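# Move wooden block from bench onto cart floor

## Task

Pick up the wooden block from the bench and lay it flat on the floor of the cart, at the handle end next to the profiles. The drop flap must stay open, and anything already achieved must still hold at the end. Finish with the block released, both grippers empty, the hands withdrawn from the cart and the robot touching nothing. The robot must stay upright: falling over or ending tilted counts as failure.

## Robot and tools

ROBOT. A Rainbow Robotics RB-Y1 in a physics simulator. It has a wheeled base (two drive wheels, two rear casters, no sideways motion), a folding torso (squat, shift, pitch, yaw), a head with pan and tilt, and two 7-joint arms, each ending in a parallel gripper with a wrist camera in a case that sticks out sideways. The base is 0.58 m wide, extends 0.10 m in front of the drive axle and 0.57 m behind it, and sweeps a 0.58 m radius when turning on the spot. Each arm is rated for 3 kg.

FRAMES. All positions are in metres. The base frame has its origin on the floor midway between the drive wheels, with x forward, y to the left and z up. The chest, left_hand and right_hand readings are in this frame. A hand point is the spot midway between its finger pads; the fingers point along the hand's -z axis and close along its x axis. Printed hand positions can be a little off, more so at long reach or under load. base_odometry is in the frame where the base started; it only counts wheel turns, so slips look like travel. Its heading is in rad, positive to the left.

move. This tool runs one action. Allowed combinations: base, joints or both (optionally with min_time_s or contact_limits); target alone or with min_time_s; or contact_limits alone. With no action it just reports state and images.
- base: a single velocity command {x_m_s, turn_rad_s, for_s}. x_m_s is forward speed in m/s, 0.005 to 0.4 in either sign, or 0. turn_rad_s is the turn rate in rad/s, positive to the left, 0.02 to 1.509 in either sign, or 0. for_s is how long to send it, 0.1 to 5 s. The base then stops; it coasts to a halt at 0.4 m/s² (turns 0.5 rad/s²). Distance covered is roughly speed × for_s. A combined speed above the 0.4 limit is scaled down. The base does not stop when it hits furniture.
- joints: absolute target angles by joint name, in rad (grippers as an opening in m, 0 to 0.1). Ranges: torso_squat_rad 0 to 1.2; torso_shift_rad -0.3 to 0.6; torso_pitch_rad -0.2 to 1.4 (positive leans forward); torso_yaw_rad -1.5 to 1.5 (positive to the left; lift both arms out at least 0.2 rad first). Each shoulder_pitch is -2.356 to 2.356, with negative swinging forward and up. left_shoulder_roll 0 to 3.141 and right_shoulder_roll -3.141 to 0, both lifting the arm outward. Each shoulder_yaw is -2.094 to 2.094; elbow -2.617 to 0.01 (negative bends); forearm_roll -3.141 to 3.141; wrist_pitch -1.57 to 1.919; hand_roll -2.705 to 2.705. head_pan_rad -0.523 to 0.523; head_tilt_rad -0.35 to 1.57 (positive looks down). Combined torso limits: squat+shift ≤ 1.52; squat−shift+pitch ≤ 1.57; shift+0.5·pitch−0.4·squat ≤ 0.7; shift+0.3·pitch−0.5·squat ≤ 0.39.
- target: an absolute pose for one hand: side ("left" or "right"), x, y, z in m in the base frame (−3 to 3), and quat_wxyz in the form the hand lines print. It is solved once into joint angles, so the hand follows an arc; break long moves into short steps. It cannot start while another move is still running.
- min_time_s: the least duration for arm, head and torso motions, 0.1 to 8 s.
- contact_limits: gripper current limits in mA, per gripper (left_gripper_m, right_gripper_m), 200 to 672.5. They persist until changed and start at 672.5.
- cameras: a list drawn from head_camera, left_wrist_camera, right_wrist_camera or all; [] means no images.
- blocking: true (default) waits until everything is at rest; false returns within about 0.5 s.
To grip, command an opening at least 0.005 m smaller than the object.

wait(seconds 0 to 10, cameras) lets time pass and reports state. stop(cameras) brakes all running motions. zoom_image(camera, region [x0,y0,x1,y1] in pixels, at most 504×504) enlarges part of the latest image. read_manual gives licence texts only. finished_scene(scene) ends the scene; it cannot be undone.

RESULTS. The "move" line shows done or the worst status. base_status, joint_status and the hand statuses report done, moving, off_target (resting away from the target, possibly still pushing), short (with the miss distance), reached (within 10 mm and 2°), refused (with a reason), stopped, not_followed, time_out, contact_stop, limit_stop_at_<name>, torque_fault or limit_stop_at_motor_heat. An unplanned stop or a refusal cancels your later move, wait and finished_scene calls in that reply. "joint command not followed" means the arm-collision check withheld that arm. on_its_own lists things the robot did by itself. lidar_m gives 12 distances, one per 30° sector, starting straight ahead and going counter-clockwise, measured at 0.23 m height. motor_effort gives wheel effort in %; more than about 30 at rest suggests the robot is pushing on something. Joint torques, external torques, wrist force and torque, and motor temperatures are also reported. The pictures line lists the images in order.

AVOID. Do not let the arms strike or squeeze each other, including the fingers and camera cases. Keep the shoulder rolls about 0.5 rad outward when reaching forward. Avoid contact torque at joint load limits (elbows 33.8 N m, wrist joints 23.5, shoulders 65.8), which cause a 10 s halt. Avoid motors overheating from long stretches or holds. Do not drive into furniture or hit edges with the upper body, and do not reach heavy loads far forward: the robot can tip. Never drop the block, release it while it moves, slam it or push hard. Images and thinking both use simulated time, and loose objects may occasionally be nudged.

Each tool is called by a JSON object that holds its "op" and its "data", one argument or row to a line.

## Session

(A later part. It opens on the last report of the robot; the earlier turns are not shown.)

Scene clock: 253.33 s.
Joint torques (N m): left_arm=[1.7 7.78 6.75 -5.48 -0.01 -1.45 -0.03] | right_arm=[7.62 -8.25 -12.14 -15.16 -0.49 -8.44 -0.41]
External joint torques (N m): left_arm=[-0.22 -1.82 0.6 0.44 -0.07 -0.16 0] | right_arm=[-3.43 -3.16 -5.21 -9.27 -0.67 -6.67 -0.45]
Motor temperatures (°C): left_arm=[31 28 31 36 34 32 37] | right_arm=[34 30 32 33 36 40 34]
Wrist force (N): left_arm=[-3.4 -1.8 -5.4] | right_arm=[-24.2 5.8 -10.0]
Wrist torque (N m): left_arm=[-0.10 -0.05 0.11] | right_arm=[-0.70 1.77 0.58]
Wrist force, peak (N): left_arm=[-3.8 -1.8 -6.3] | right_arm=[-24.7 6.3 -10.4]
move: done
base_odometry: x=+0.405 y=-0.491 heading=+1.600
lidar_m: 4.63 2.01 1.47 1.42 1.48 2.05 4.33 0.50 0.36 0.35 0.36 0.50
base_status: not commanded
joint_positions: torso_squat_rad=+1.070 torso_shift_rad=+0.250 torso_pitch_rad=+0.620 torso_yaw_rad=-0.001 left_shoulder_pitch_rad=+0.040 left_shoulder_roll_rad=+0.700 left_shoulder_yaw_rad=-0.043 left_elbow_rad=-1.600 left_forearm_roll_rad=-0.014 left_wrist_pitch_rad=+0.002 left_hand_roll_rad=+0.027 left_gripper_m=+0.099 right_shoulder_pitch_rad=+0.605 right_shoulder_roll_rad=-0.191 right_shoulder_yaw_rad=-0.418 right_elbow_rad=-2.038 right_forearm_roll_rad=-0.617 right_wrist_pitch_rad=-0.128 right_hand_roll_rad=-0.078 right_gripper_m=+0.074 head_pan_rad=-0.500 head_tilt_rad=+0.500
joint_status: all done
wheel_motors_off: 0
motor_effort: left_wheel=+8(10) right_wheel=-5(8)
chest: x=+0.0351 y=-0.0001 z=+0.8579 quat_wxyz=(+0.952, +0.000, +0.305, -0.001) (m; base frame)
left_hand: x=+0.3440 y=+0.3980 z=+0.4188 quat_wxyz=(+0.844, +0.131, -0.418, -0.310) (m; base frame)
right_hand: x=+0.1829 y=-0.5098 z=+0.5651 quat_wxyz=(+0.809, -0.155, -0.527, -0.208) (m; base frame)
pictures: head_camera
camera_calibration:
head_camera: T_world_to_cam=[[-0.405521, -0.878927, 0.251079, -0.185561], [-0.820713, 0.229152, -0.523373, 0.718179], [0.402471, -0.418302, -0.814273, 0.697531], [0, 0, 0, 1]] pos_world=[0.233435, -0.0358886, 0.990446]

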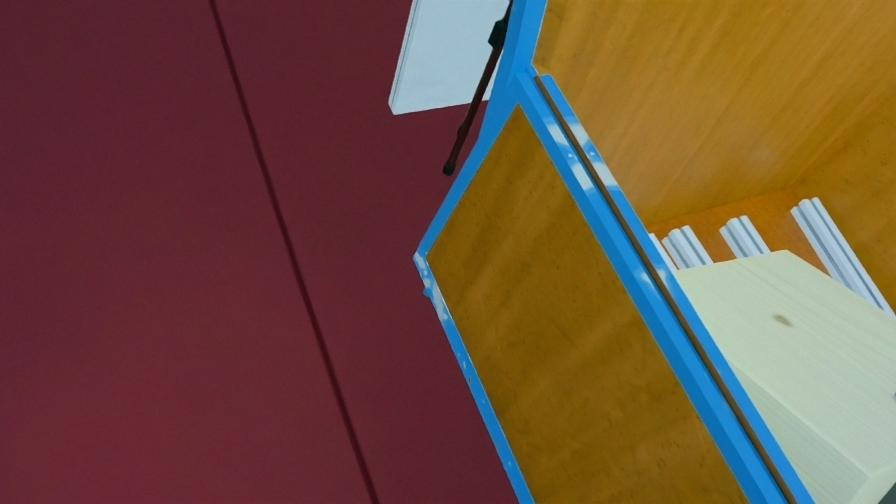

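{"op": "move", "data": {
  "joints": {"torso_squat_rad":1.18,"torso_shift_rad":0.31,"torso_pitch_rad":0.68},
  "min_time_s": 1.5,
  "cameras": []
}}

{"op": "move", "data": {
  "target": {"side":"right","x":0.24,"y":-0.51,"z":0.45,"quat_wxyz":[0.822,-0.1311,-0.5135,-0.2098]},
  "min_time_s": 1.5,
  "cameras": ["head_camera","right_wrist_camera"]
}}

Scene clock: 265.80 s.
Joint torques (N m): left_arm=[1.94 7.82 7.02 -5.96 0.05 -1.59 -0.03] | right_arm=[-14.18 7.08 13.14 19.88 9.48 -8.41 -0.45]
External joint torques (N m): left_arm=[-0.41 -1.54 1.04 -0.12 -0.01 -0.31 0] | right_arm=[-25.39 12.05 20.19 25.69 9.31 -6.63 -0.5]
External joint torques when the fault began: right_arm=[-38.99 13.96 26.6 41.46 14.78 -8.66 -0.7]
Motor temperatures (°C): left_arm=[31 28 31 36 34 32 37] | right_arm=[34 30 32 36 39 40 34]
Wrist force (N): left_arm=[-3.0 -1.8 -5.4] | right_arm=[-24.3 6.1 -9.5]
Wrist torque (N m): left_arm=[-0.10 0.02 0.09] | right_arm=[-0.68 1.78 0.60]
Wrist force, peak (N): left_arm=[-6.5 -2.4 -7.1] | right_arm=[-36.1 5.7 -14.0]
move: torque_fault
TORQUE FAULT: right_elbow_rad reached its load limit. The robot stopped for 10 seconds, dropped its targets and accepts commands again. Before the stop ended, the hold on right_elbow_rad was turned back by 1.1 degrees, the way its load pushed it. The stop added 9.4 s to the call.
base_odometry: x=+0.405 y=-0.491 heading=+1.600
lidar_m: 4.61 2.02 1.47 1.41 1.47 2.06 4.36 0.51 0.37 0.34 0.35 0.49
base_status: not commanded
joint_positions: torso_squat_rad=+1.121 torso_shift_rad=+0.276 torso_pitch_rad=+0.642 torso_yaw_rad=-0.006 left_shoulder_pitch_rad=+0.040 left_shoulder_roll_rad=+0.700 left_shoulder_yaw_rad=-0.043 left_elbow_rad=-1.600 left_forearm_roll_rad=-0.014 left_wrist_pitch_rad=+0.002 left_hand_roll_rad=+0.027 left_gripper_m=+0.099 right_shoulder_pitch_rad=+0.616 right_shoulder_roll_rad=-0.196 right_shoulder_yaw_rad=-0.427 right_elbow_rad=-2.076 right_forearm_roll_rad=-0.621 right_wrist_pitch_rad=-0.126 right_hand_roll_rad=-0.078 right_gripper_m=+0.074 head_pan_rad=-0.500 head_tilt_rad=+0.500
joint_status: torso_squat_rad torque_fault (moved +0.051 of +0.110); torso_shift_rad torque_fault (moved +0.025 of +0.060); torso_pitch_rad torque_fault (moved +0.021 of +0.060)
wheel_motors_off: 0
on_its_own: torso_squat_rad is held at +1.121, not at your +1.180, since a torque_fault; torso_shift_rad is held at +0.276, not at your +0.310, since a torque_fault; torso_pitch_rad is held at +0.644, not at your +0.680, since a torque_fault; right_elbow_rad is held at -2.070, not at your -2.040, since a torque_fault
motor_effort: left_wheel=+5(23) right_wheel=+6(25)
chest: x=+0.0401 y=+0.0012 z=+0.8213 quat_wxyz=(+0.949, -0.002, +0.316, -0.003) (m; base frame)
left_hand: x=+0.3405 y=+0.3960 z=+0.3733 quat_wxyz=(+0.848, +0.125, -0.410, -0.312) (m; base frame)
right_hand: x=+0.1889 y=-0.5082 z=+0.5421 quat_wxyz=(+0.810, -0.159, -0.530, -0.197) (m; base frame)
pictures: none
No camera images: "cameras" was empty.

not run: a stop that you did not command came earlier in this reply.

{"op": "move", "data": {
  "joints": {"torso_squat_rad":0.6,"torso_shift_rad":0,"torso_pitch_rad":0.4},
  "min_time_s": 2.5,
  "cameras": []
}}

{"op": "move", "data": {
  "joints": {"right_shoulder_pitch_rad":0.787,"right_shoulder_roll_rad":-0.944,"right_shoulder_yaw_rad":-0.239,"right_elbow_rad":-1.756,"right_forearm_roll_rad":-0.618,"right_wrist_pitch_rad":-0.673,"right_hand_roll_rad":-0.409},
  "min_time_s": 2.5,
  "cameras": ["head_camera"]
}}

{"op": "move", "data": {
  "target": {"side":"right","x":0.135,"y":-0.505,"z":0.92,"quat_wxyz":[0.762,-0.1307,-0.613,-0.1624]},
  "min_time_s": 1.5,
  "cameras": ["head_camera"]
}}

Scene clock: 271.30 s.
Joint torques (N m): left_arm=[-2.67 9.04 8.43 -6.75 0.03 -1.76 -0.04] | right_arm=[3.73 -6.55 -11.97 -17.93 -0.32 -8.85 -0.56]
External joint torques (N m): left_arm=[0.14 -1.89 1.32 0.31 -0.04 -0.33 -0.01] | right_arm=[-3.77 -0.43 -5.48 -10.42 -0.55 -6.96 -0.61]
Motor temperatures (°C): left_arm=[31 28 31 36 34 32 37] | right_arm=[34 30 32 36 38 40 34]
Wrist force (N): left_arm=[-3.5 -2.6 -4.8] | right_arm=[-25.8 2.9 -4.5]
Wrist torque (N m): left_arm=[-0.04 -0.02 0.08] | right_arm=[-0.73 1.96 0.64]
Wrist force, peak (N): left_arm=[-3.6 -2.1 -6.2] | right_arm=[-30.6 6.1 -11.7]
move: done
base_odometry: x=+0.405 y=-0.491 heading=+1.600
lidar_m: 4.61 2.02 1.48 1.42 1.48 2.05 4.36 0.49 0.37 0.35 0.35 0.50
base_status: not commanded
joint_positions: torso_squat_rad=+0.600 torso_shift_rad=+0.000 torso_pitch_rad=+0.400 torso_yaw_rad=-0.004 left_shoulder_pitch_rad=+0.040 left_shoulder_roll_rad=+0.700 left_shoulder_yaw_rad=-0.043 left_elbow_rad=-1.600 left_forearm_roll_rad=-0.014 left_wrist_pitch_rad=+0.002 left_hand_roll_rad=+0.027 left_gripper_m=+0.099 right_shoulder_pitch_rad=+0.610 right_shoulder_roll_rad=-0.193 right_shoulder_yaw_rad=-0.421 right_elbow_rad=-2.067 right_forearm_roll_rad=-0.619 right_wrist_pitch_rad=-0.126 right_hand_roll_rad=-0.078 right_gripper_m=+0.074 head_pan_rad=-0.500 head_tilt_rad=+0.500
joint_status: all done
wheel_motors_off: 0
on_its_own: right_elbow_rad is held at -2.070, not at your -2.040, since a torque_fault
motor_effort: left_wheel=+5(7) right_wheel=-2(6)
chest: x=-0.1073 y=-0.0001 z=+1.1432 quat_wxyz=(+0.980, +0.000, +0.199, -0.002) (m; base frame)
left_hand: x=+0.2911 y=+0.3964 z=+0.7815 quat_wxyz=(+0.793, +0.163, -0.508, -0.295) (m; base frame)
right_hand: x=+0.1045 y=-0.5071 z=+0.9011 quat_wxyz=(+0.742, -0.130, -0.621, -0.218) (m; base frame)
pictures: none
No camera images: "cameras" was empty.

Scene clock: 274.10 s.
Joint torques (N m): left_arm=[-2.72 9.09 8.34 -6.97 0 -1.71 -0.07] | right_arm=[3.24 -10.39 -14.55 -6.93 -2.59 -8.42 -0.83]
External joint torques (N m): left_arm=[0.08 -1.84 1.23 0.08 -0.08 -0.28 -0.04] | right_arm=[-3.77 -2.44 -6.43 -4.91 -2.25 -6.69 -0.88]
Motor temperatures (°C): left_arm=[30 28 31 36 34 32 37] | right_arm=[34 30 32 35 38 40 34]
Wrist force (N): left_arm=[-3.9 -1.9 -4.6] | right_arm=[-26.0 5.0 -4.7]
Wrist torque (N m): left_arm=[-0.11 -0.06 0.08] | right_arm=[-0.68 1.90 0.64]
Wrist force, peak (N): left_arm=[-4.3 -1.9 -5.2] | right_arm=[-27.6 4.6 -4.5]
move: done
base_odometry: x=+0.405 y=-0.491 heading=+1.600
lidar_m: 4.59 2.00 1.47 1.41 1.47 2.06 4.35 0.50 0.37 0.35 0.36 0.50
base_status: not commanded
joint_positions: torso_squat_rad=+0.600 torso_shift_rad=+0.000 torso_pitch_rad=+0.400 torso_yaw_rad=-0.004 left_shoulder_pitch_rad=+0.040 left_shoulder_roll_rad=+0.700 left_shoulder_yaw_rad=-0.043 left_elbow_rad=-1.600 left_forearm_roll_rad=-0.014 left_wrist_pitch_rad=+0.002 left_hand_roll_rad=+0.027 left_gripper_m=+0.099 right_shoulder_pitch_rad=+0.788 right_shoulder_roll_rad=-0.943 right_shoulder_yaw_rad=-0.237 right_elbow_rad=-1.755 right_forearm_roll_rad=-0.617 right_wrist_pitch_rad=-0.671 right_hand_roll_rad=-0.409 right_gripper_m=+0.074 head_pan_rad=-0.500 head_tilt_rad=+0.500
joint_status: all done
wheel_motors_off: 0
motor_effort: left_wheel=+5(6) right_wheel=-3(5)
chest: x=-0.1073 y=-0.0001 z=+1.1432 quat_wxyz=(+0.980, +0.000, +0.199, -0.002) (m; base frame)
left_hand: x=+0.2911 y=+0.3964 z=+0.7815 quat_wxyz=(+0.793, +0.163, -0.508, -0.295) (m; base frame)
right_hand: x=+0.1215 y=-0.5217 z=+0.9229 quat_wxyz=(+0.780, -0.002, -0.626, -0.002) (m; base frame)
pictures: head_camera
camera_calibration:
head_camera: T_world_to_cam=[[-0.453071, -0.877442, 0.157549, -0.213164], [-0.685995, 0.230288, -0.690202, 0.955742], [0.56933, -0.420788, -0.706258, 0.881577], [0, 0, 0, 1]] pos_world=[0.0571472, -0.036177, 1.31586]

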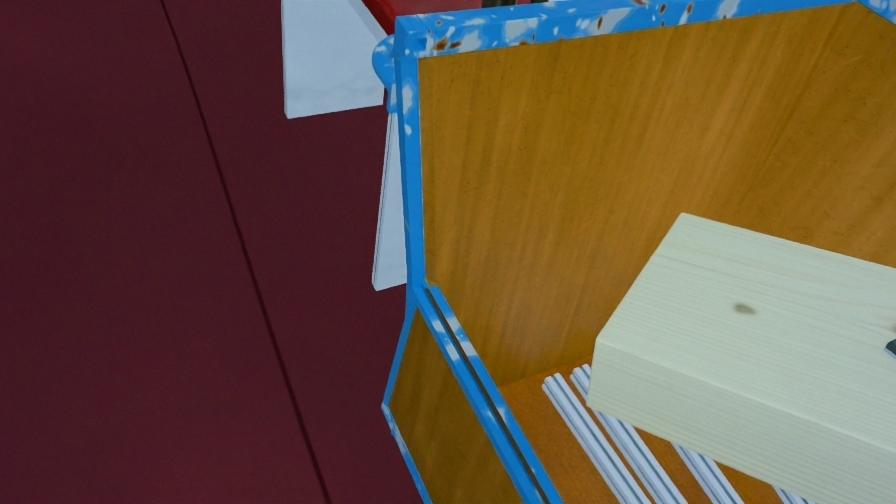

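Scene clock: 275.93 s.
Joint torques (N m): left_arm=[-2.73 9.02 8.06 -6.95 0.04 -1.68 -0.09] | right_arm=[1.03 -7.47 -14.5 -17.97 -0.81 -8.85 -0.67]
External joint torques (N m): left_arm=[0.08 -1.91 0.95 0.1 -0.03 -0.25 -0.06] | right_arm=[-5.69 -0.73 -7.57 -10.53 -1.05 -6.97 -0.72]
Motor temperatures (°C): left_arm=[30 28 31 36 34 32 37] | right_arm=[34 30 32 35 38 40 34]
Wrist force (N): left_arm=[-3.6 -1.9 -3.9] | right_arm=[-25.5 4.4 -5.5]
Wrist torque (N m): left_arm=[-0.11 -0.06 0.07] | right_arm=[-0.65 1.92 0.61]
Wrist force, peak (N): left_arm=[-4.4 -2.3 -4.3] | right_arm=[-29.0 5.2 -2.8]
move: done
base_odometry: x=+0.405 y=-0.491 heading=+1.600
lidar_m: 4.62 2.02 1.48 1.42 1.47 2.03 4.35 0.49 0.36 0.35 0.36 0.50
base_status: not commanded
joint_positions: torso_squat_rad=+0.600 torso_shift_rad=+0.000 torso_pitch_rad=+0.400 torso_yaw_rad=-0.004 left_shoulder_pitch_rad=+0.040 left_shoulder_roll_rad=+0.700 left_shoulder_yaw_rad=-0.043 left_elbow_rad=-1.600 left_forearm_roll_rad=-0.014 left_wrist_pitch_rad=+0.002 left_hand_roll_rad=+0.027 left_gripper_m=+0.099 right_shoulder_pitch_rad=+0.585 right_shoulder_roll_rad=-0.284 right_shoulder_yaw_rad=-0.449 right_elbow_rad=-2.114 right_forearm_roll_rad=-0.745 right_wrist_pitch_rad=-0.024 right_hand_roll_rad=+0.071 right_gripper_m=+0.074 head_pan_rad=-0.500 head_tilt_rad=+0.500
joint_status: all done
wheel_motors_off: 0
motor_effort: left_wheel=+5(6) right_wheel=-2(4)
chest: x=-0.1073 y=-0.0002 z=+1.1432 quat_wxyz=(+0.980, +0.000, +0.199, -0.002) (m; base frame)
left_hand: x=+0.2911 y=+0.3964 z=+0.7815 quat_wxyz=(+0.793, +0.163, -0.508, -0.295) (m; base frame)
right_hand: x=+0.1333 y=-0.5049 z=+0.9175 quat_wxyz=(+0.764, -0.128, -0.612, -0.162) (m; base frame)
right_hand_status: reached (checked arc, planned for 1.5 s): 3 mm and 0.4 deg off.
pictures: head_camera
camera_calibration:
head_camera: T_world_to_cam=[[-0.453062, -0.877449, 0.157539, -0.213107], [-0.686034, 0.230315, -0.690154, 0.955751], [0.56929, -0.42076, -0.706307, 0.881589], [0, 0, 0, 1]] pos_world=[0.0572472, -0.036177, 1.31586]

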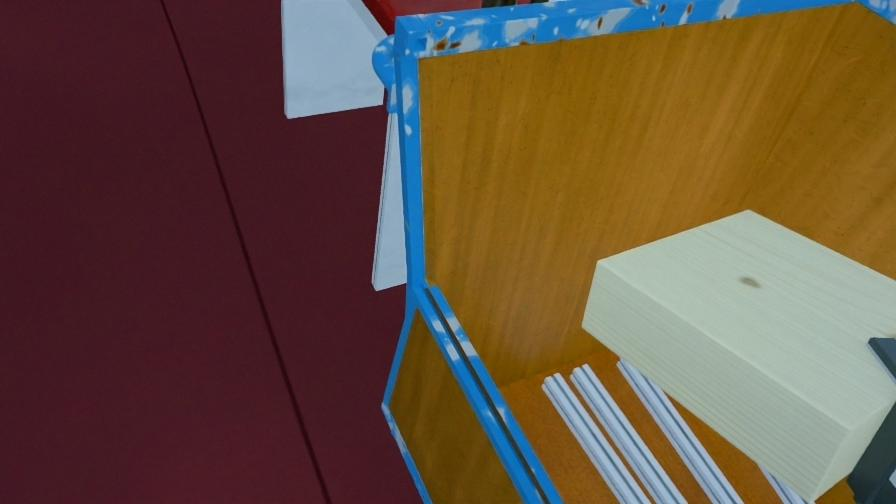

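{"op": "move", "data": {
  "target": {"side":"right","x":0.14,"y":-0.61,"z":0.92,"quat_wxyz":[0.779,0,-0.627,0]},
  "min_time_s": 2,
  "cameras": []
}}

{"op": "move", "data": {
  "joints": {"torso_squat_rad":0.95,"torso_shift_rad":0.19,"torso_pitch_rad":0.56},
  "min_time_s": 2,
  "cameras": ["head_camera"]
}}

{"op": "move", "data": {
  "target": {"side":"right","x":0.19,"y":-0.60,"z":0.66,"quat_wxyz":[0.82,0,-0.5724,0]},
  "min_time_s": 1.2,
  "cameras": ["head_camera","right_wrist_camera"]
}}

Scene clock: 282.77 s.
Joint torques (N m): left_arm=[-2.84 8.87 8.11 -6.89 -0.03 -1.8 -0.01] | right_arm=[0.7 -16.81 -15.41 -0.44 -4.29 -7.36 -0.73]
External joint torques (N m): left_arm=[-0.04 -2.06 1 0.16 -0.11 -0.37 0.02] | right_arm=[-4.3 -4.31 -7.64 -1.56 -3.53 -5.81 -0.78]
Motor temperatures (°C): left_arm=[30 28 31 36 34 32 37] | right_arm=[34 30 32 35 37 40 34]
Wrist force (N): left_arm=[-4.3 -1.6 -4.8] | right_arm=[-26.3 3.7 -5.5]
Wrist torque (N m): left_arm=[-0.17 -0.15 0.11] | right_arm=[-0.66 1.88 0.64]
Wrist force, peak (N): left_arm=[-4.3 -2.1 -5.2] | right_arm=[-27.4 4.7 -5.5]
move: done
base_odometry: x=+0.405 y=-0.491 heading=+1.600
lidar_m: 4.61 2.01 1.48 1.41 1.49 2.04 4.35 0.49 0.36 0.34 0.36 0.51
base_status: not commanded
joint_positions: torso_squat_rad=+0.600 torso_shift_rad=+0.000 torso_pitch_rad=+0.400 torso_yaw_rad=-0.004 left_shoulder_pitch_rad=+0.040 left_shoulder_roll_rad=+0.700 left_shoulder_yaw_rad=-0.043 left_elbow_rad=-1.600 left_forearm_roll_rad=-0.014 left_wrist_pitch_rad=+0.002 left_hand_roll_rad=+0.027 left_gripper_m=+0.099 right_shoulder_pitch_rad=+0.587 right_shoulder_roll_rad=-1.175 right_shoulder_yaw_rad=-0.059 right_elbow_rad=-1.301 right_forearm_roll_rad=-0.689 right_wrist_pitch_rad=-0.905 right_hand_roll_rad=-0.599 right_gripper_m=+0.074 head_pan_rad=-0.500 head_tilt_rad=+0.500
joint_status: all done
wheel_motors_off: 0
motor_effort: left_wheel=+4(5) right_wheel=-3(5)
chest: x=-0.1073 y=-0.0002 z=+1.1432 quat_wxyz=(+0.980, +0.000, +0.199, -0.002) (m; base frame)
left_hand: x=+0.2911 y=+0.3964 z=+0.7815 quat_wxyz=(+0.793, +0.163, -0.508, -0.295) (m; base frame)
right_hand: x=+0.1386 y=-0.6098 z=+0.9186 quat_wxyz=(+0.781, -0.001, -0.624, -0.001) (m; base frame)
right_hand_status: reached (checked arc, planned for 2.0 s): 2 mm and 0.4 deg off.
pictures: none
No camera images: "cameras" was empty.

Scene clock: 285.10 s.
Joint torques (N m): left_arm=[0.4 8.62 7.34 -6.01 0.05 -1.69 -0.05] | right_arm=[2.97 -13.3 -14.47 0.72 -4.37 -7.23 -0.63]
External joint torques (N m): left_arm=[-0.24 -1.38 0.91 0.25 -0.01 -0.36 -0.03] | right_arm=[-4.48 -3.41 -7.79 -1.32 -3.61 -5.75 -0.68]
Motor temperatures (°C): left_arm=[30 28 31 36 34 32 37] | right_arm=[34 30 32 35 37 40 34]
Wrist force (N): left_arm=[-3.4 -1.3 -5.3] | right_arm=[-24.7 4.5 -9.6]
Wrist torque (N m): left_arm=[-0.20 -0.04 0.14] | right_arm=[-0.78 1.81 0.58]
Wrist force, peak (N): left_arm=[-4.1 -1.9 -6.0] | right_arm=[-25.9 4.0 -10.2]
move: done
base_odometry: x=+0.405 y=-0.491 heading=+1.600
lidar_m: 4.61 2.03 1.47 1.42 1.48 2.05 4.34 0.50 0.37 0.34 0.36 0.51
base_status: not commanded
joint_positions: torso_squat_rad=+0.950 torso_shift_rad=+0.190 torso_pitch_rad=+0.561 torso_yaw_rad=-0.004 left_shoulder_pitch_rad=+0.040 left_shoulder_roll_rad=+0.700 left_shoulder_yaw_rad=-0.043 left_elbow_rad=-1.600 left_forearm_roll_rad=-0.014 left_wrist_pitch_rad=+0.002 left_hand_roll_rad=+0.027 left_gripper_m=+0.099 right_shoulder_pitch_rad=+0.587 right_shoulder_roll_rad=-1.175 right_shoulder_yaw_rad=-0.059 right_elbow_rad=-1.301 right_forearm_roll_rad=-0.689 right_wrist_pitch_rad=-0.905 right_hand_roll_rad=-0.599 right_gripper_m=+0.074 head_pan_rad=-0.500 head_tilt_rad=+0.500
joint_status: all done
wheel_motors_off: 0
motor_effort: left_wheel=+3(7) right_wheel=-4(6)
chest: x=+0.0136 y=-0.0002 z=+0.9424 quat_wxyz=(+0.961, +0.000, +0.277, -0.002) (m; base frame)
left_hand: x=+0.3491 y=+0.3965 z=+0.5219 quat_wxyz=(+0.831, +0.139, -0.443, -0.307) (m; base frame)
right_hand: x=+0.2205 y=-0.6097 z=+0.6814 quat_wxyz=(+0.829, -0.001, -0.560, -0.001) (m; base frame)
pictures: head_camera
camera_calibration:
head_camera: T_world_to_cam=[[-0.422136, -0.877446, 0.227794, -0.193387], [-0.787318, 0.2303, -0.57192, 0.790054], [0.449368, -0.420775, -0.788046, 0.74971], [0, 0, 0, 1]] pos_world=[0.203493, -0.036177, 1.08671]

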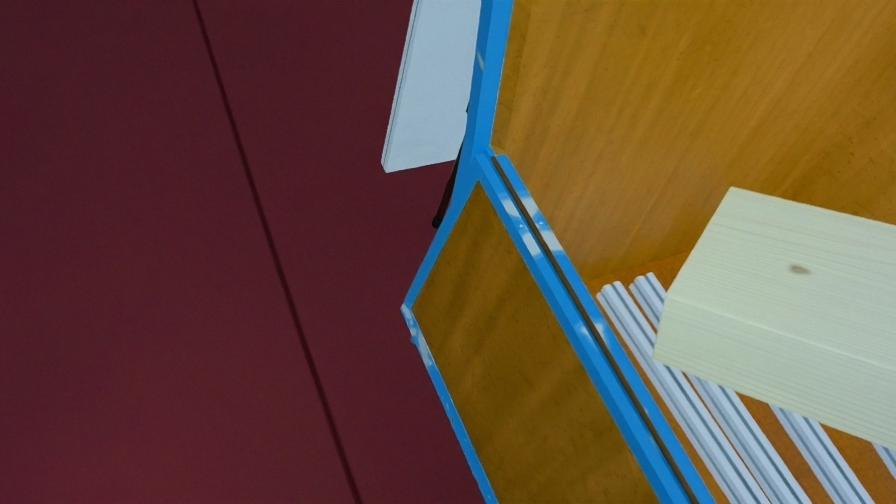

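Scene clock: 286.63 s.
Joint torques (N m): left_arm=[0.57 8.28 7.55 -6.18 0.07 -1.63 -0.13] | right_arm=[4.4 -12.07 -12.49 0.89 -4.21 -7.38 -0.31]
External joint torques (N m): left_arm=[-0.06 -1.72 1.12 0.08 0 -0.3 -0.1] | right_arm=[-4.4 -1.12 -6.33 -1.04 -3.41 -5.86 -0.35]
Motor temperatures (°C): left_arm=[30 28 31 36 34 32 37] | right_arm=[34 30 32 34 37 40 34]
Wrist force (N): left_arm=[-2.7 -1.7 -5.8] | right_arm=[-24.8 4.0 -9.0]
Wrist torque (N m): left_arm=[-0.14 0.04 0.12] | right_arm=[-0.67 1.78 0.58]
Wrist force, peak (N): left_arm=[-4.2 -2.1 -5.3] | right_arm=[-25.2 4.3 -9.2]
move: done
base_odometry: x=+0.405 y=-0.491 heading=+1.600
lidar_m: 4.61 2.02 1.47 1.42 1.49 2.05 4.35 0.51 0.37 0.34 0.36 0.50
base_status: not commanded
joint_positions: torso_squat_rad=+0.950 torso_shift_rad=+0.190 torso_pitch_rad=+0.561 torso_yaw_rad=-0.004 left_shoulder_pitch_rad=+0.040 left_shoulder_roll_rad=+0.700 left_shoulder_yaw_rad=-0.043 left_elbow_rad=-1.600 left_forearm_roll_rad=-0.014 left_wrist_pitch_rad=+0.002 left_hand_roll_rad=+0.027 left_gripper_m=+0.099 right_shoulder_pitch_rad=+0.525 right_shoulder_roll_rad=-1.085 right_shoulder_yaw_rad=+0.017 right_elbow_rad=-1.207 right_forearm_roll_rad=-0.638 right_wrist_pitch_rad=-1.003 right_hand_roll_rad=-0.573 right_gripper_m=+0.074 head_pan_rad=-0.500 head_tilt_rad=+0.500
joint_status: all done
wheel_motors_off: 0
motor_effort: left_wheel=+3(4) right_wheel=-1(5)
chest: x=+0.0136 y=-0.0002 z=+0.9424 quat_wxyz=(+0.961, +0.000, +0.277, -0.002) (m; base frame)
left_hand: x=+0.3491 y=+0.3965 z=+0.5219 quat_wxyz=(+0.831, +0.139, -0.443, -0.307) (m; base frame)
right_hand: x=+0.1888 y=-0.5998 z=+0.6590 quat_wxyz=(+0.821, -0.001, -0.570, +0.000) (m; base frame)
right_hand_status: reached (checked arc, planned for 1.2 s): 2 mm and 0.3 deg off.
pictures: head_camera, right_wrist_camera
camera_calibration:
head_camera: T_world_to_cam=[[-0.422136, -0.877446, 0.227794, -0.193387], [-0.787318, 0.2303, -0.57192, 0.790054], [0.449368, -0.420775, -0.788046, 0.74971], [0, 0, 0, 1]] pos_world=[0.203493, -0.036177, 1.08671]
right_wrist_camera: T_world_to_cam=[[-0.32485, -0.0289576, -0.945322, 0.665718], [-0.486809, 0.862073, 0.140879, 0.543266], [0.810857, 0.505956, -0.294142, 0.416419], [0, 0, 0, 1]] pos_world=[0.143068, -0.659747, 0.675269]

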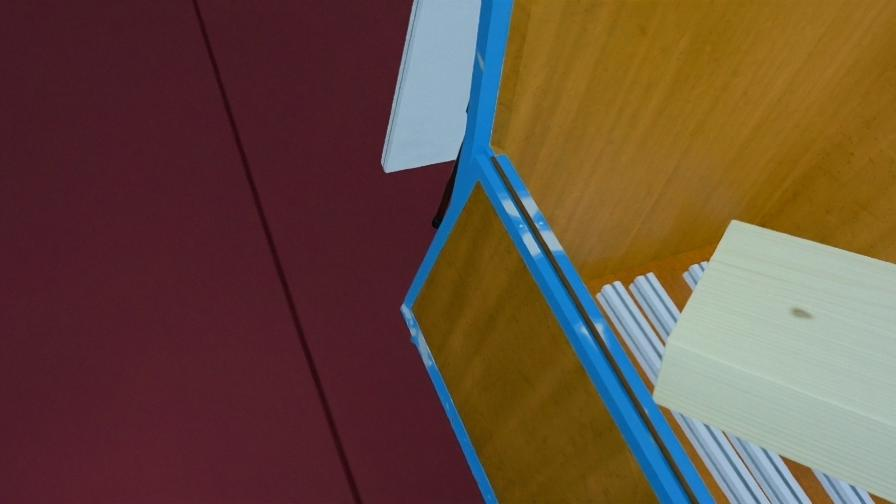

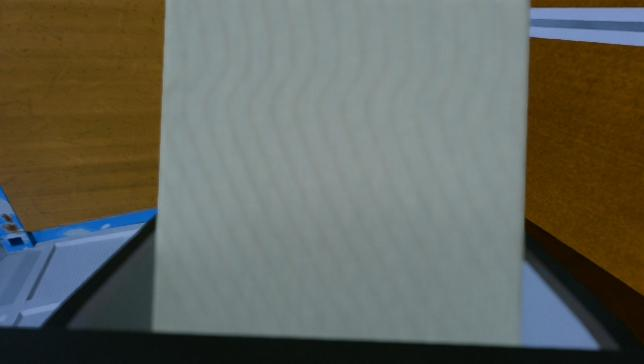

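{"op": "move", "data": {
  "target": {"side":"right","x":0.19,"y":-0.54,"z":0.65,"quat_wxyz":[0.82,0,-0.5724,0]},
  "min_time_s": 1.5,
  "cameras": ["head_camera"]
}}

{"op": "move", "data": {
  "target": {"side":"right","x":0.19,"y":-0.505,"z":0.65,"quat_wxyz":[0.82,0,-0.5724,0]},
  "min_time_s": 1.5,
  "cameras": ["head_camera","right_wrist_camera"]
}}

Scene clock: 290.53 s.
Joint torques (N m): left_arm=[0.36 8.21 7.3 -6.04 -0.06 -1.59 -0.02] | right_arm=[7.21 -8.57 -14.2 -4.78 -2.06 -8.2 0]
External joint torques (N m): left_arm=[-0.28 -1.79 0.87 0.23 -0.13 -0.26 0.01] | right_arm=[-1.97 0.07 -8.03 -4.9 -1.61 -6.51 -0.05]
Motor temperatures (°C): left_arm=[30 28 31 36 34 32 37] | right_arm=[34 30 32 34 37 40 34]
Wrist force (N): left_arm=[-3.8 -2.1 -5.7] | right_arm=[-24.7 2.0 -7.7]
Wrist torque (N m): left_arm=[-0.09 -0.06 0.13] | right_arm=[-0.78 1.92 0.08]
Wrist force, peak (N): left_arm=[-3.5 -2.1 -6.2] | right_arm=[-26.7 -18.5 0.9]
move: done
base_odometry: x=+0.405 y=-0.491 heading=+1.600
lidar_m: 4.61 2.02 1.49 1.42 1.47 2.04 4.35 0.50 0.37 0.34 0.35 0.49
base_status: not commanded
joint_positions: torso_squat_rad=+0.950 torso_shift_rad=+0.190 torso_pitch_rad=+0.561 torso_yaw_rad=-0.005 left_shoulder_pitch_rad=+0.040 left_shoulder_roll_rad=+0.700 left_shoulder_yaw_rad=-0.043 left_elbow_rad=-1.600 left_forearm_roll_rad=-0.014 left_wrist_pitch_rad=+0.002 left_hand_roll_rad=+0.027 left_gripper_m=+0.099 right_shoulder_pitch_rad=+0.617 right_shoulder_roll_rad=-1.005 right_shoulder_yaw_rad=-0.016 right_elbow_rad=-1.480 right_forearm_roll_rad=-0.675 right_wrist_pitch_rad=-0.876 right_hand_roll_rad=-0.382 right_gripper_m=+0.074 head_pan_rad=-0.500 head_tilt_rad=+0.500
joint_status: all done
wheel_motors_off: 0
motor_effort: left_wheel=+1(4) right_wheel=+3(8)
chest: x=+0.0135 y=-0.0002 z=+0.9424 quat_wxyz=(+0.961, +0.000, +0.277, -0.002) (m; base frame)
left_hand: x=+0.3492 y=+0.3964 z=+0.5219 quat_wxyz=(+0.831, +0.139, -0.443, -0.307) (m; base frame)
right_hand: x=+0.1886 y=-0.5399 z=+0.6491 quat_wxyz=(+0.821, +0.003, -0.571, +0.001) (m; base frame)
right_hand_status: reached (checked arc, planned for 1.5 s): 2 mm and 0.4 deg off.
pictures: head_camera
camera_calibration:
head_camera: T_world_to_cam=[[-0.422257, -0.87741, 0.22771, -0.193399], [-0.787255, 0.230433, -0.571953, 0.790026], [0.449365, -0.420776, -0.788047, 0.749714], [0, 0, 0, 1]] pos_world=[0.203393, -0.0362765, 1.08671]

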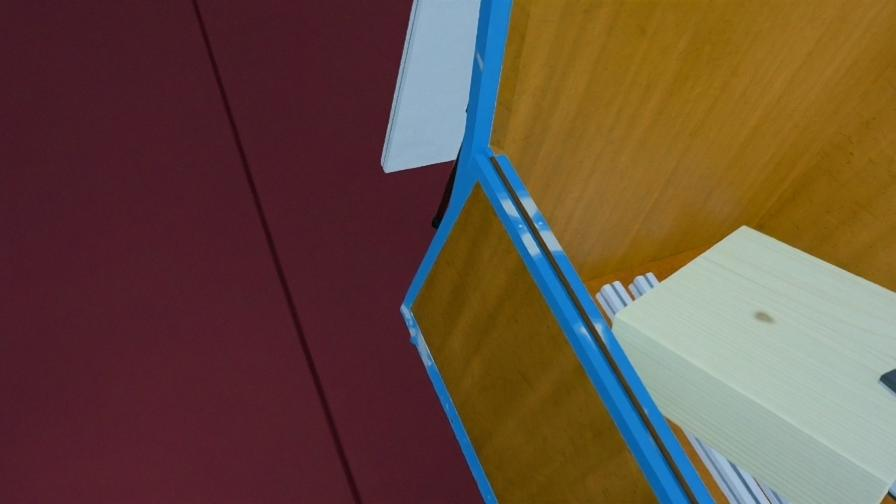

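Scene clock: 292.37 s.
Joint torques (N m): left_arm=[0.4 8.41 7.28 -5.97 0.04 -1.47 -0.04] | right_arm=[8.02 -6.88 -13.41 -7 -0.67 -8.24 0.44]
External joint torques (N m): left_arm=[-0.23 -1.58 0.85 0.29 -0.02 -0.13 -0.01] | right_arm=[-1.4 0.55 -7.34 -5.97 -0.42 -6.49 0.39]
Motor temperatures (°C): left_arm=[30 28 31 36 34 32 37] | right_arm=[34 30 32 34 37 40 34]
Wrist force (N): left_arm=[-2.9 -2.1 -5.3] | right_arm=[-24.5 1.4 -9.6]
Wrist torque (N m): left_arm=[-0.07 0.04 0.15] | right_arm=[-0.91 1.78 -0.32]
Wrist force, peak (N): left_arm=[-3.4 -2.0 -6.1] | right_arm=[-27.0 -4.4 -6.0]
move: done
base_odometry: x=+0.405 y=-0.491 heading=+1.600
lidar_m: 4.61 2.01 1.48 1.42 1.48 2.05 4.35 0.50 0.38 0.35 0.36 0.50
base_status: not commanded
joint_positions: torso_squat_rad=+0.950 torso_shift_rad=+0.190 torso_pitch_rad=+0.561 torso_yaw_rad=-0.005 left_shoulder_pitch_rad=+0.040 left_shoulder_roll_rad=+0.700 left_shoulder_yaw_rad=-0.043 left_elbow_rad=-1.600 left_forearm_roll_rad=-0.014 left_wrist_pitch_rad=+0.002 left_hand_roll_rad=+0.027 left_gripper_m=+0.099 right_shoulder_pitch_rad=+0.669 right_shoulder_roll_rad=-0.945 right_shoulder_yaw_rad=-0.036 right_elbow_rad=-1.638 right_forearm_roll_rad=-0.697 right_wrist_pitch_rad=-0.790 right_hand_roll_rad=-0.267 right_gripper_m=+0.074 head_pan_rad=-0.500 head_tilt_rad=+0.500
joint_status: all done
wheel_motors_off: 0
motor_effort: left_wheel=+1(2) right_wheel=+0(4)
chest: x=+0.0135 y=-0.0002 z=+0.9424 quat_wxyz=(+0.961, +0.000, +0.277, -0.002) (m; base frame)
left_hand: x=+0.3492 y=+0.3964 z=+0.5219 quat_wxyz=(+0.831, +0.139, -0.443, -0.307) (m; base frame)
right_hand: x=+0.1888 y=-0.5052 z=+0.6489 quat_wxyz=(+0.821, +0.000, -0.571, +0.000) (m; base frame)
right_hand_status: reached (checked arc, planned for 1.5 s): 2 mm and 0.2 deg off.
pictures: head_camera, right_wrist_camera
camera_calibration:
head_camera: T_world_to_cam=[[-0.422257, -0.87741, 0.22771, -0.193311], [-0.787255, 0.230433, -0.571953, 0.790003], [0.449365, -0.420776, -0.788047, 0.749756], [0, 0, 0, 1]] pos_world=[0.203393, -0.0361765, 1.08671]
right_wrist_camera: T_world_to_cam=[[-0.323673, -0.0284641, -0.945741, 0.659241], [-0.488182, 0.861251, 0.141156, 0.462743], [0.810502, 0.507382, -0.292659, 0.365337], [0, 0, 0, 1]] pos_world=[0.143175, -0.565138, 0.665071]

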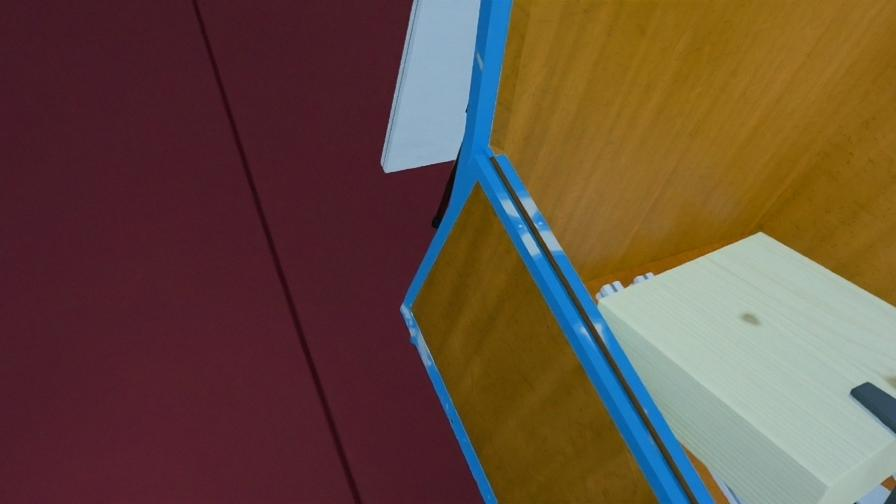

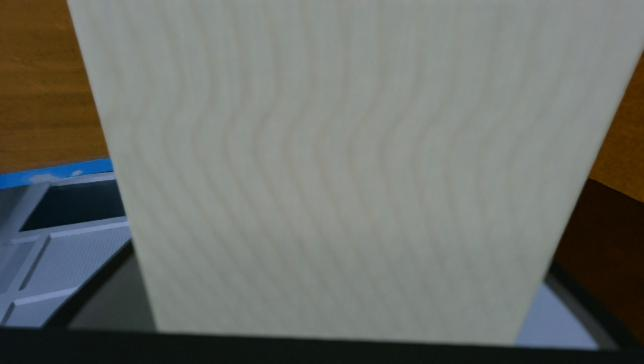

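{"op": "move", "data": {
  "target": {"side":"right","x":0.175,"y":-0.517,"z":0.66,"quat_wxyz":[0.79,0,-0.613,0]},
  "min_time_s": 1,
  "cameras": []
}}

{"op": "move", "data": {
  "joints": {"torso_squat_rad":1.08,"torso_shift_rad":0.255,"torso_pitch_rad":0.63},
  "min_time_s": 1.5,
  "cameras": ["head_camera"]
}}

{"op": "move", "data": {
  "joints": {"torso_squat_rad":1.18,"torso_shift_rad":0.31,"torso_pitch_rad":0.68},
  "min_time_s": 1.5,
  "cameras": ["head_camera","right_wrist_camera"]
}}

Scene clock: 297.03 s.
Joint torques (N m): left_arm=[0.66 8.36 7.53 -5.97 -0.05 -1.59 -0.04] | right_arm=[6.41 -7.79 -12.11 -4 -2.4 -8.55 -0.04]
External joint torques (N m): left_arm=[0.02 -1.63 1.1 0.3 -0.12 -0.26 -0.01] | right_arm=[-3.78 0.34 -6.19 -3.51 -2 -6.77 -0.09]
Motor temperatures (°C): left_arm=[30 28 31 36 34 32 37] | right_arm=[34 30 32 34 37 40 34]
Wrist force (N): left_arm=[-3.4 -1.8 -5.6] | right_arm=[-26.1 4.5 -6.1]
Wrist torque (N m): left_arm=[-0.10 -0.03 0.13] | right_arm=[-0.27 1.97 -0.35]
Wrist force, peak (N): left_arm=[-3.8 -1.6 -6.4] | right_arm=[-27.9 -0.4 -9.6]
move: done
base_odometry: x=+0.405 y=-0.491 heading=+1.600
lidar_m: 4.60 2.01 1.48 1.42 1.49 2.05 4.36 0.50 0.38 0.35 0.34 0.50
base_status: not commanded
joint_positions: torso_squat_rad=+0.950 torso_shift_rad=+0.190 torso_pitch_rad=+0.561 torso_yaw_rad=-0.004 left_shoulder_pitch_rad=+0.040 left_shoulder_roll_rad=+0.700 left_shoulder_yaw_rad=-0.043 left_elbow_rad=-1.600 left_forearm_roll_rad=-0.014 left_wrist_pitch_rad=+0.002 left_hand_roll_rad=+0.027 left_gripper_m=+0.099 right_shoulder_pitch_rad=+0.635 right_shoulder_roll_rad=-0.912 right_shoulder_yaw_rad=-0.011 right_elbow_rad=-1.512 right_forearm_roll_rad=-0.655 right_wrist_pitch_rad=-0.965 right_hand_roll_rad=-0.316 right_gripper_m=+0.074 head_pan_rad=-0.500 head_tilt_rad=+0.500
joint_status: all done
wheel_motors_off: 0
motor_effort: left_wheel=+2(2) right_wheel=+1(3)
chest: x=+0.0135 y=-0.0002 z=+0.9424 quat_wxyz=(+0.961, +0.000, +0.277, -0.002) (m; base frame)
left_hand: x=+0.3491 y=+0.3964 z=+0.5219 quat_wxyz=(+0.831, +0.139, -0.443, -0.307) (m; base frame)
right_hand: x=+0.1739 y=-0.5169 z=+0.6590 quat_wxyz=(+0.792, +0.000, -0.611, +0.000) (m; base frame)
right_hand_status: reached (checked arc, planned for 1.0 s): 1 mm and 0.3 deg off.
pictures: none
No camera images: "cameras" was empty.

Scene clock: 298.83 s.
Joint torques (N m): left_arm=[1.91 7.9 7.05 -5.73 0.1 -1.51 -0.06] | right_arm=[7.69 -6.88 -11.72 -3.51 -2.28 -8.41 -0.05]
External joint torques (N m): left_arm=[-0.23 -1.61 0.97 0.14 0.04 -0.23 -0.03] | right_arm=[-3.57 0.33 -6.26 -3.47 -1.87 -6.66 -0.1]
Motor temperatures (°C): left_arm=[30 28 31 36 34 32 37] | right_arm=[34 30 32 33 37 40 34]
Wrist force (N): left_arm=[-2.8 -1.1 -5.2] | right_arm=[-25.1 4.6 -8.2]
Wrist torque (N m): left_arm=[-0.20 0.02 0.12] | right_arm=[-0.38 1.92 -0.31]
Wrist force, peak (N): left_arm=[-3.2 -1.7 -6.6] | right_arm=[-26.5 4.0 -7.7]
move: done
base_odometry: x=+0.405 y=-0.491 heading=+1.600
lidar_m: 4.61 2.03 1.48 1.42 1.49 2.05 4.35 0.51 0.36 0.35 0.36 0.50
base_status: not commanded
joint_positions: torso_squat_rad=+1.080 torso_shift_rad=+0.255 torso_pitch_rad=+0.631 torso_yaw_rad=-0.004 left_shoulder_pitch_rad=+0.040 left_shoulder_roll_rad=+0.700 left_shoulder_yaw_rad=-0.043 left_elbow_rad=-1.600 left_forearm_roll_rad=-0.014 left_wrist_pitch_rad=+0.002 left_hand_roll_rad=+0.027 left_gripper_m=+0.099 right_shoulder_pitch_rad=+0.635 right_shoulder_roll_rad=-0.912 right_shoulder_yaw_rad=-0.011 right_elbow_rad=-1.512 right_forearm_roll_rad=-0.655 right_wrist_pitch_rad=-0.965 right_hand_roll_rad=-0.316 right_gripper_m=+0.074 head_pan_rad=-0.500 head_tilt_rad=+0.500
joint_status: all done
wheel_motors_off: 0
motor_effort: left_wheel=+2(4) right_wheel=-2(4)
chest: x=+0.0377 y=-0.0002 z=+0.8497 quat_wxyz=(+0.951, +0.000, +0.310, -0.002) (m; base frame)
left_hand: x=+0.3431 y=+0.3964 z=+0.4068 quat_wxyz=(+0.846, +0.128, -0.414, -0.312) (m; base frame)
right_hand: x=+0.1780 y=-0.5169 z=+0.5558 quat_wxyz=(+0.813, +0.000, -0.583, +0.000) (m; base frame)
pictures: head_camera
camera_calibration:
head_camera: T_world_to_cam=[[-0.405266, -0.877456, 0.256575, -0.187139], [-0.825309, 0.230439, -0.515522, 0.709547], [0.393223, -0.420677, -0.817561, 0.693016], [0, 0, 0, 1]] pos_world=[0.237245, -0.0361768, 0.980385]

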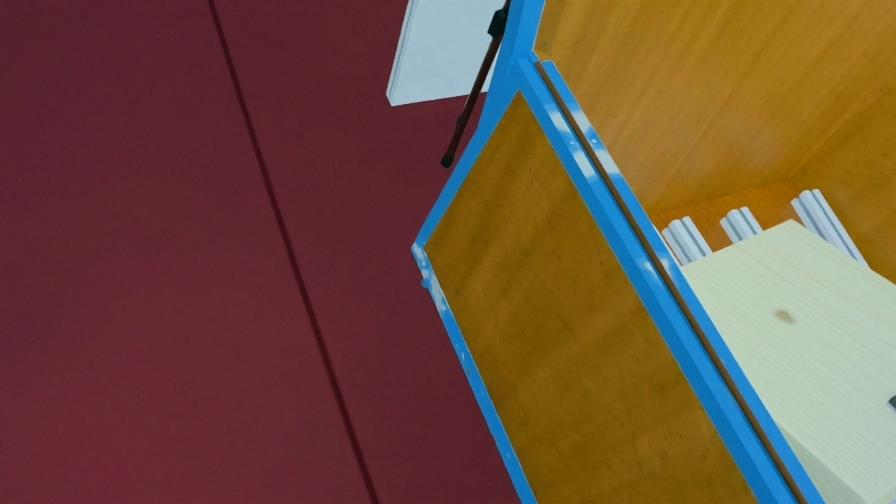

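Scene clock: 300.63 s.
Joint torques (N m): left_arm=[2.87 7.65 6.99 -5.32 -0.02 -1.48 -0.05] | right_arm=[9.1 -6.31 -11.48 -3.28 -2.19 -8.19 0.01]
External joint torques (N m): left_arm=[-0.33 -1.48 1.17 0.26 -0.08 -0.24 -0.03] | right_arm=[-2.89 0.2 -6.36 -3.57 -1.77 -6.47 -0.03]
Motor temperatures (°C): left_arm=[30 28 31 36 34 32 37] | right_arm=[34 30 32 33 36 41 34]
Wrist force (N): left_arm=[-2.7 -1.7 -5.6] | right_arm=[-24.5 4.2 -9.0]
Wrist torque (N m): left_arm=[-0.07 -0.01 0.10] | right_arm=[-0.30 1.89 -0.34]
Wrist force, peak (N): left_arm=[-3.5 -2.2 -6.3] | right_arm=[-25.6 3.9 -9.3]
move: done
base_odometry: x=+0.405 y=-0.491 heading=+1.600
lidar_m: 4.60 2.01 1.48 1.43 1.49 2.05 4.35 0.50 0.37 0.35 0.37 0.50
base_status: not commanded
joint_positions: torso_squat_rad=+1.180 torso_shift_rad=+0.310 torso_pitch_rad=+0.680 torso_yaw_rad=-0.004 left_shoulder_pitch_rad=+0.040 left_shoulder_roll_rad=+0.700 left_shoulder_yaw_rad=-0.043 left_elbow_rad=-1.600 left_forearm_roll_rad=-0.014 left_wrist_pitch_rad=+0.002 left_hand_roll_rad=+0.027 left_gripper_m=+0.099 right_shoulder_pitch_rad=+0.635 right_shoulder_roll_rad=-0.912 right_shoulder_yaw_rad=-0.011 right_elbow_rad=-1.512 right_forearm_roll_rad=-0.655 right_wrist_pitch_rad=-0.965 right_hand_roll_rad=-0.316 right_gripper_m=+0.074 head_pan_rad=-0.500 head_tilt_rad=+0.500
joint_status: all done
wheel_motors_off: 0
motor_effort: left_wheel=+3(4) right_wheel=-1(4)
chest: x=+0.0481 y=-0.0002 z=+0.7750 quat_wxyz=(+0.943, +0.000, +0.334, -0.002) (m; base frame)
left_hand: x=+0.3310 y=+0.3965 z=+0.3173 quat_wxyz=(+0.856, +0.120, -0.393, -0.315) (m; base frame)
right_hand: x=+0.1736 y=-0.5169 z=+0.4744 quat_wxyz=(+0.827, +0.000, -0.562, +0.000) (m; base frame)
pictures: head_camera, right_wrist_camera
camera_calibration:
head_camera: T_world_to_cam=[[-0.391922, -0.877466, 0.276499, -0.179837], [-0.850033, 0.230414, -0.47366, 0.648307], [0.351911, -0.420671, -0.836179, 0.644216], [0, 0, 0, 1]] pos_world=[0.253894, -0.0361769, 0.895481]
right_wrist_camera: T_world_to_cam=[[-0.342482, -0.0290123, -0.939076, 0.488736], [-0.48448, 0.861835, 0.150065, 0.485489], [0.804975, 0.506359, -0.309219, 0.340892], [0, 0, 0, 1]] pos_world=[0.128183, -0.576845, 0.491516]

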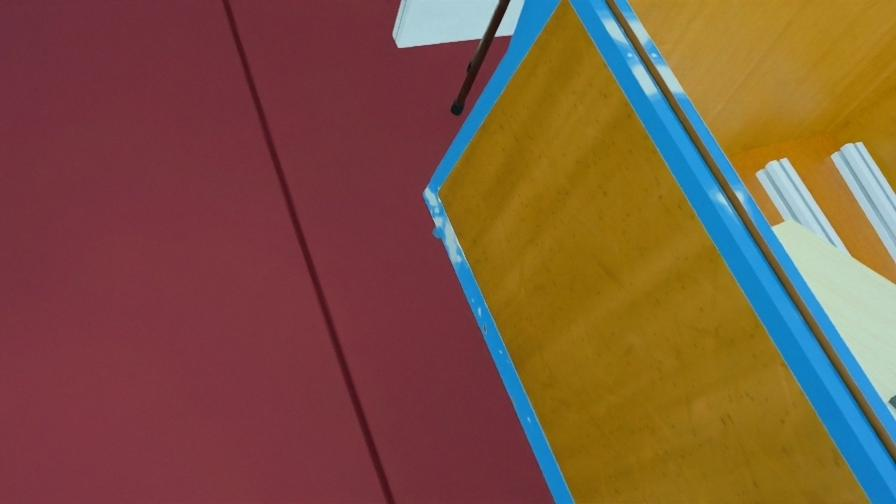

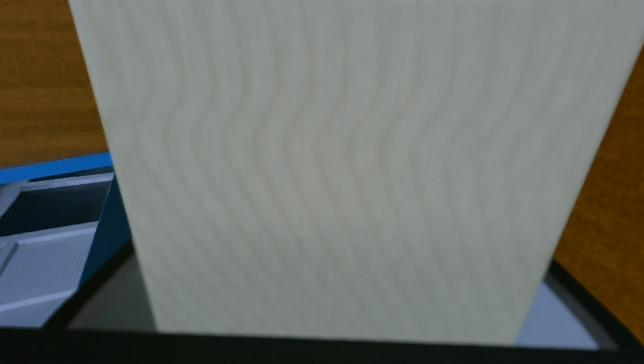

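Now the proven placing sequence.

{"op": "move", "data": {
  "target": {"side":"right","x":0.225,"y":-0.519,"z":0.435,"quat_wxyz":[0.836,0,-0.5485,0]},
  "min_time_s": 1.2,
  "cameras": ["right_wrist_camera"]
}}

{"op": "move", "data": {
  "target": {"side":"right","x":0.23,"y":-0.52,"z":0.402,"quat_wxyz":[0.836,0,-0.5485,0]},
  "min_time_s": 1.2,
  "cameras": ["head_camera","right_wrist_camera"]
}}

Scene clock: 303.50 s.
Joint torques (N m): left_arm=[3.08 7.88 6.9 -5.29 -0.11 -1.49 0.01] | right_arm=[6.63 -12.09 -10.56 -2.33 -2.16 -5.84 -0.04]
External joint torques (N m): left_arm=[-0.12 -1.25 1.09 0.28 -0.17 -0.25 0.04] | right_arm=[-3.12 -3.37 -4.89 -1.94 -1.85 -4.14 -0.09]
Motor temperatures (°C): left_arm=[30 28 31 36 34 32 37] | right_arm=[34 30 32 33 36 40 34]
Wrist force (N): left_arm=[-3.4 -1.5 -5.8] | right_arm=[-18.5 5.4 -6.9]
Wrist torque (N m): left_arm=[-0.13 -0.10 0.12] | right_arm=[-0.48 0.85 0.26]
Wrist force, peak (N): left_arm=[-3.7 -2.4 -6.5] | right_arm=[-24.9 4.2 -10.6]
move: done
base_odometry: x=+0.405 y=-0.491 heading=+1.600
lidar_m: 4.61 2.00 1.48 1.41 1.48 2.05 4.35 0.51 0.36 0.35 0.37 0.50
base_status: not commanded
joint_positions: torso_squat_rad=+1.180 torso_shift_rad=+0.310 torso_pitch_rad=+0.680 torso_yaw_rad=-0.004 left_shoulder_pitch_rad=+0.040 left_shoulder_roll_rad=+0.700 left_shoulder_yaw_rad=-0.043 left_elbow_rad=-1.600 left_forearm_roll_rad=-0.014 left_wrist_pitch_rad=+0.002 left_hand_roll_rad=+0.027 left_gripper_m=+0.099 right_shoulder_pitch_rad=+0.449 right_shoulder_roll_rad=-0.937 right_shoulder_yaw_rad=+0.031 right_elbow_rad=-1.458 right_forearm_roll_rad=-0.673 right_wrist_pitch_rad=-0.811 right_hand_roll_rad=-0.306 right_gripper_m=+0.074 head_pan_rad=-0.500 head_tilt_rad=+0.500
joint_status: all done
wheel_motors_off: 0
motor_effort: left_wheel=+3(3) right_wheel=-2(3)
chest: x=+0.0481 y=-0.0001 z=+0.7750 quat_wxyz=(+0.943, -0.001, +0.334, -0.002) (m; base frame)
left_hand: x=+0.3310 y=+0.3965 z=+0.3173 quat_wxyz=(+0.856, +0.120, -0.393, -0.315) (m; base frame)
right_hand: x=+0.2239 y=-0.5185 z=+0.4349 quat_wxyz=(+0.837, -0.001, -0.547, -0.001) (m; base frame)
right_hand_status: reached (checked arc, planned for 1.2 s): 1 mm and 0.3 deg off.
pictures: right_wrist_camera
camera_calibration:
right_wrist_camera: T_world_to_cam=[[-0.378268, -0.028711, -0.925251, 0.470942], [-0.477715, 0.862195, 0.168549, 0.507736], [0.792907, 0.505763, -0.339857, 0.30469], [0, 0, 0, 1]] pos_world=[0.179105, -0.578347, 0.453712]

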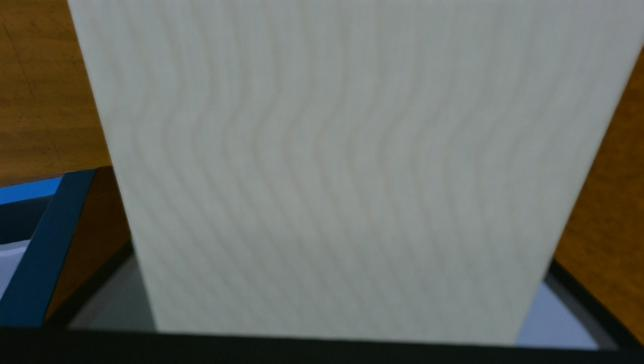

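Scene clock: 305.03 s.
Joint torques (N m): left_arm=[2.73 7.81 6.77 -5.27 -0.11 -1.44 -0.01] | right_arm=[13.64 -5.38 0.25 3.81 -1.72 2.42 -3.24]
External joint torques (N m): left_arm=[-0.45 -1.31 0.96 0.32 -0.17 -0.2 0.01] | right_arm=[4.53 5.16 5.7 4.03 -1.35 4.1 -3.29]
Motor temperatures (°C): left_arm=[30 28 31 36 34 32 37] | right_arm=[34 30 32 33 36 40 34]
Wrist force (N): left_arm=[-2.8 -1.3 -5.6] | right_arm=[0.2 5.7 -4.7]
Wrist torque (N m): left_arm=[-0.15 0.02 0.15] | right_arm=[-0.78 -3.12 2.93]
Wrist force, peak (N): left_arm=[-3.2 -1.5 -6.5] | right_arm=[-19.0 5.4 -6.9]
move: done
base_odometry: x=+0.405 y=-0.491 heading=+1.600
lidar_m: 4.61 2.03 1.48 1.42 1.49 2.04 4.35 0.51 0.38 0.34 0.37 0.49
base_status: not commanded
joint_positions: torso_squat_rad=+1.180 torso_shift_rad=+0.310 torso_pitch_rad=+0.680 torso_yaw_rad=-0.005 left_shoulder_pitch_rad=+0.040 left_shoulder_roll_rad=+0.700 left_shoulder_yaw_rad=-0.043 left_elbow_rad=-1.600 left_forearm_roll_rad=-0.014 left_wrist_pitch_rad=+0.002 left_hand_roll_rad=+0.027 left_gripper_m=+0.099 right_shoulder_pitch_rad=+0.299 right_shoulder_roll_rad=-0.904 right_shoulder_yaw_rad=+0.109 right_elbow_rad=-1.293 right_forearm_roll_rad=-0.631 right_wrist_pitch_rad=-0.848 right_hand_roll_rad=-0.332 right_gripper_m=+0.076 head_pan_rad=-0.500 head_tilt_rad=+0.500
joint_status: all done
wheel_motors_off: 0
motor_effort: left_wheel=+3(4) right_wheel=-4(6)
chest: x=+0.0479 y=+0.0001 z=+0.7751 quat_wxyz=(+0.943, -0.001, +0.333, -0.002) (m; base frame)
left_hand: x=+0.3310 y=+0.3965 z=+0.3173 quat_wxyz=(+0.856, +0.120, -0.393, -0.315) (m; base frame)
right_hand: x=+0.2316 y=-0.5198 z=+0.4037 quat_wxyz=(+0.836, -0.001, -0.549, +0.001) (m; base frame)
right_hand_status: reached (checked arc, planned for 1.2 s): 2 mm and 0.2 deg off.
pictures: head_camera, right_wrist_camera
camera_calibration:
head_camera: T_world_to_cam=[[-0.391827, -0.877353, 0.276991, -0.180119], [-0.849832, 0.229786, -0.474325, 0.648575], [0.352501, -0.421249, -0.835639, 0.644001], [0, 0, 0, 1]] pos_world=[0.253593, -0.0357772, 0.895679]
right_wrist_camera: T_world_to_cam=[[-0.371928, -0.0320997, -0.927707, 0.442682], [-0.481451, 0.861141, 0.163223, 0.520267], [0.793646, 0.507352, -0.335736, 0.287646], [0, 0, 0, 1]] pos_world=[0.186839, -0.579751, 0.422333]

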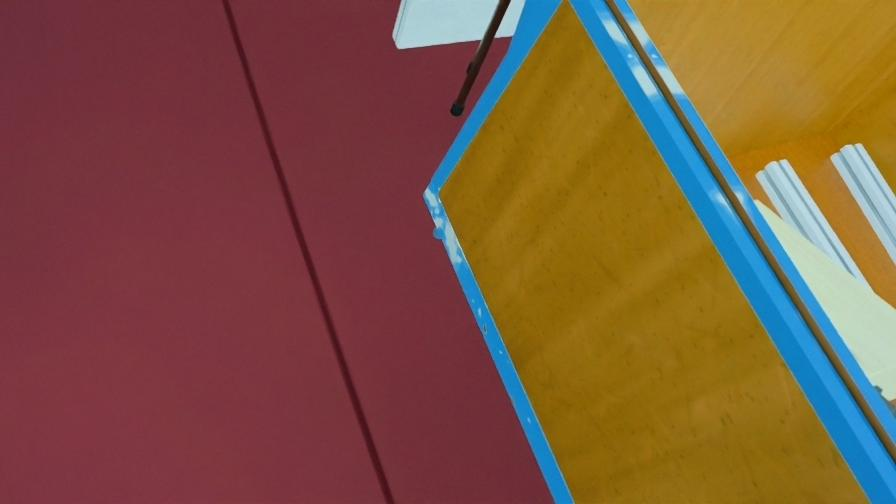

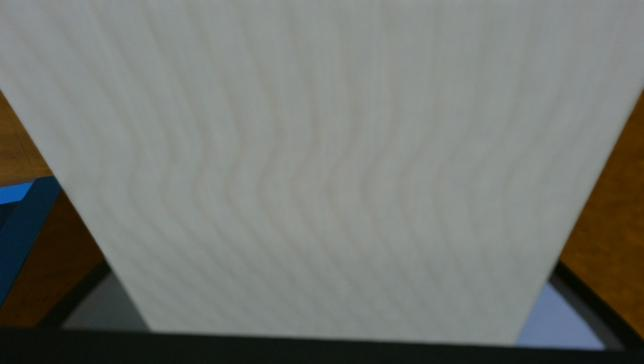

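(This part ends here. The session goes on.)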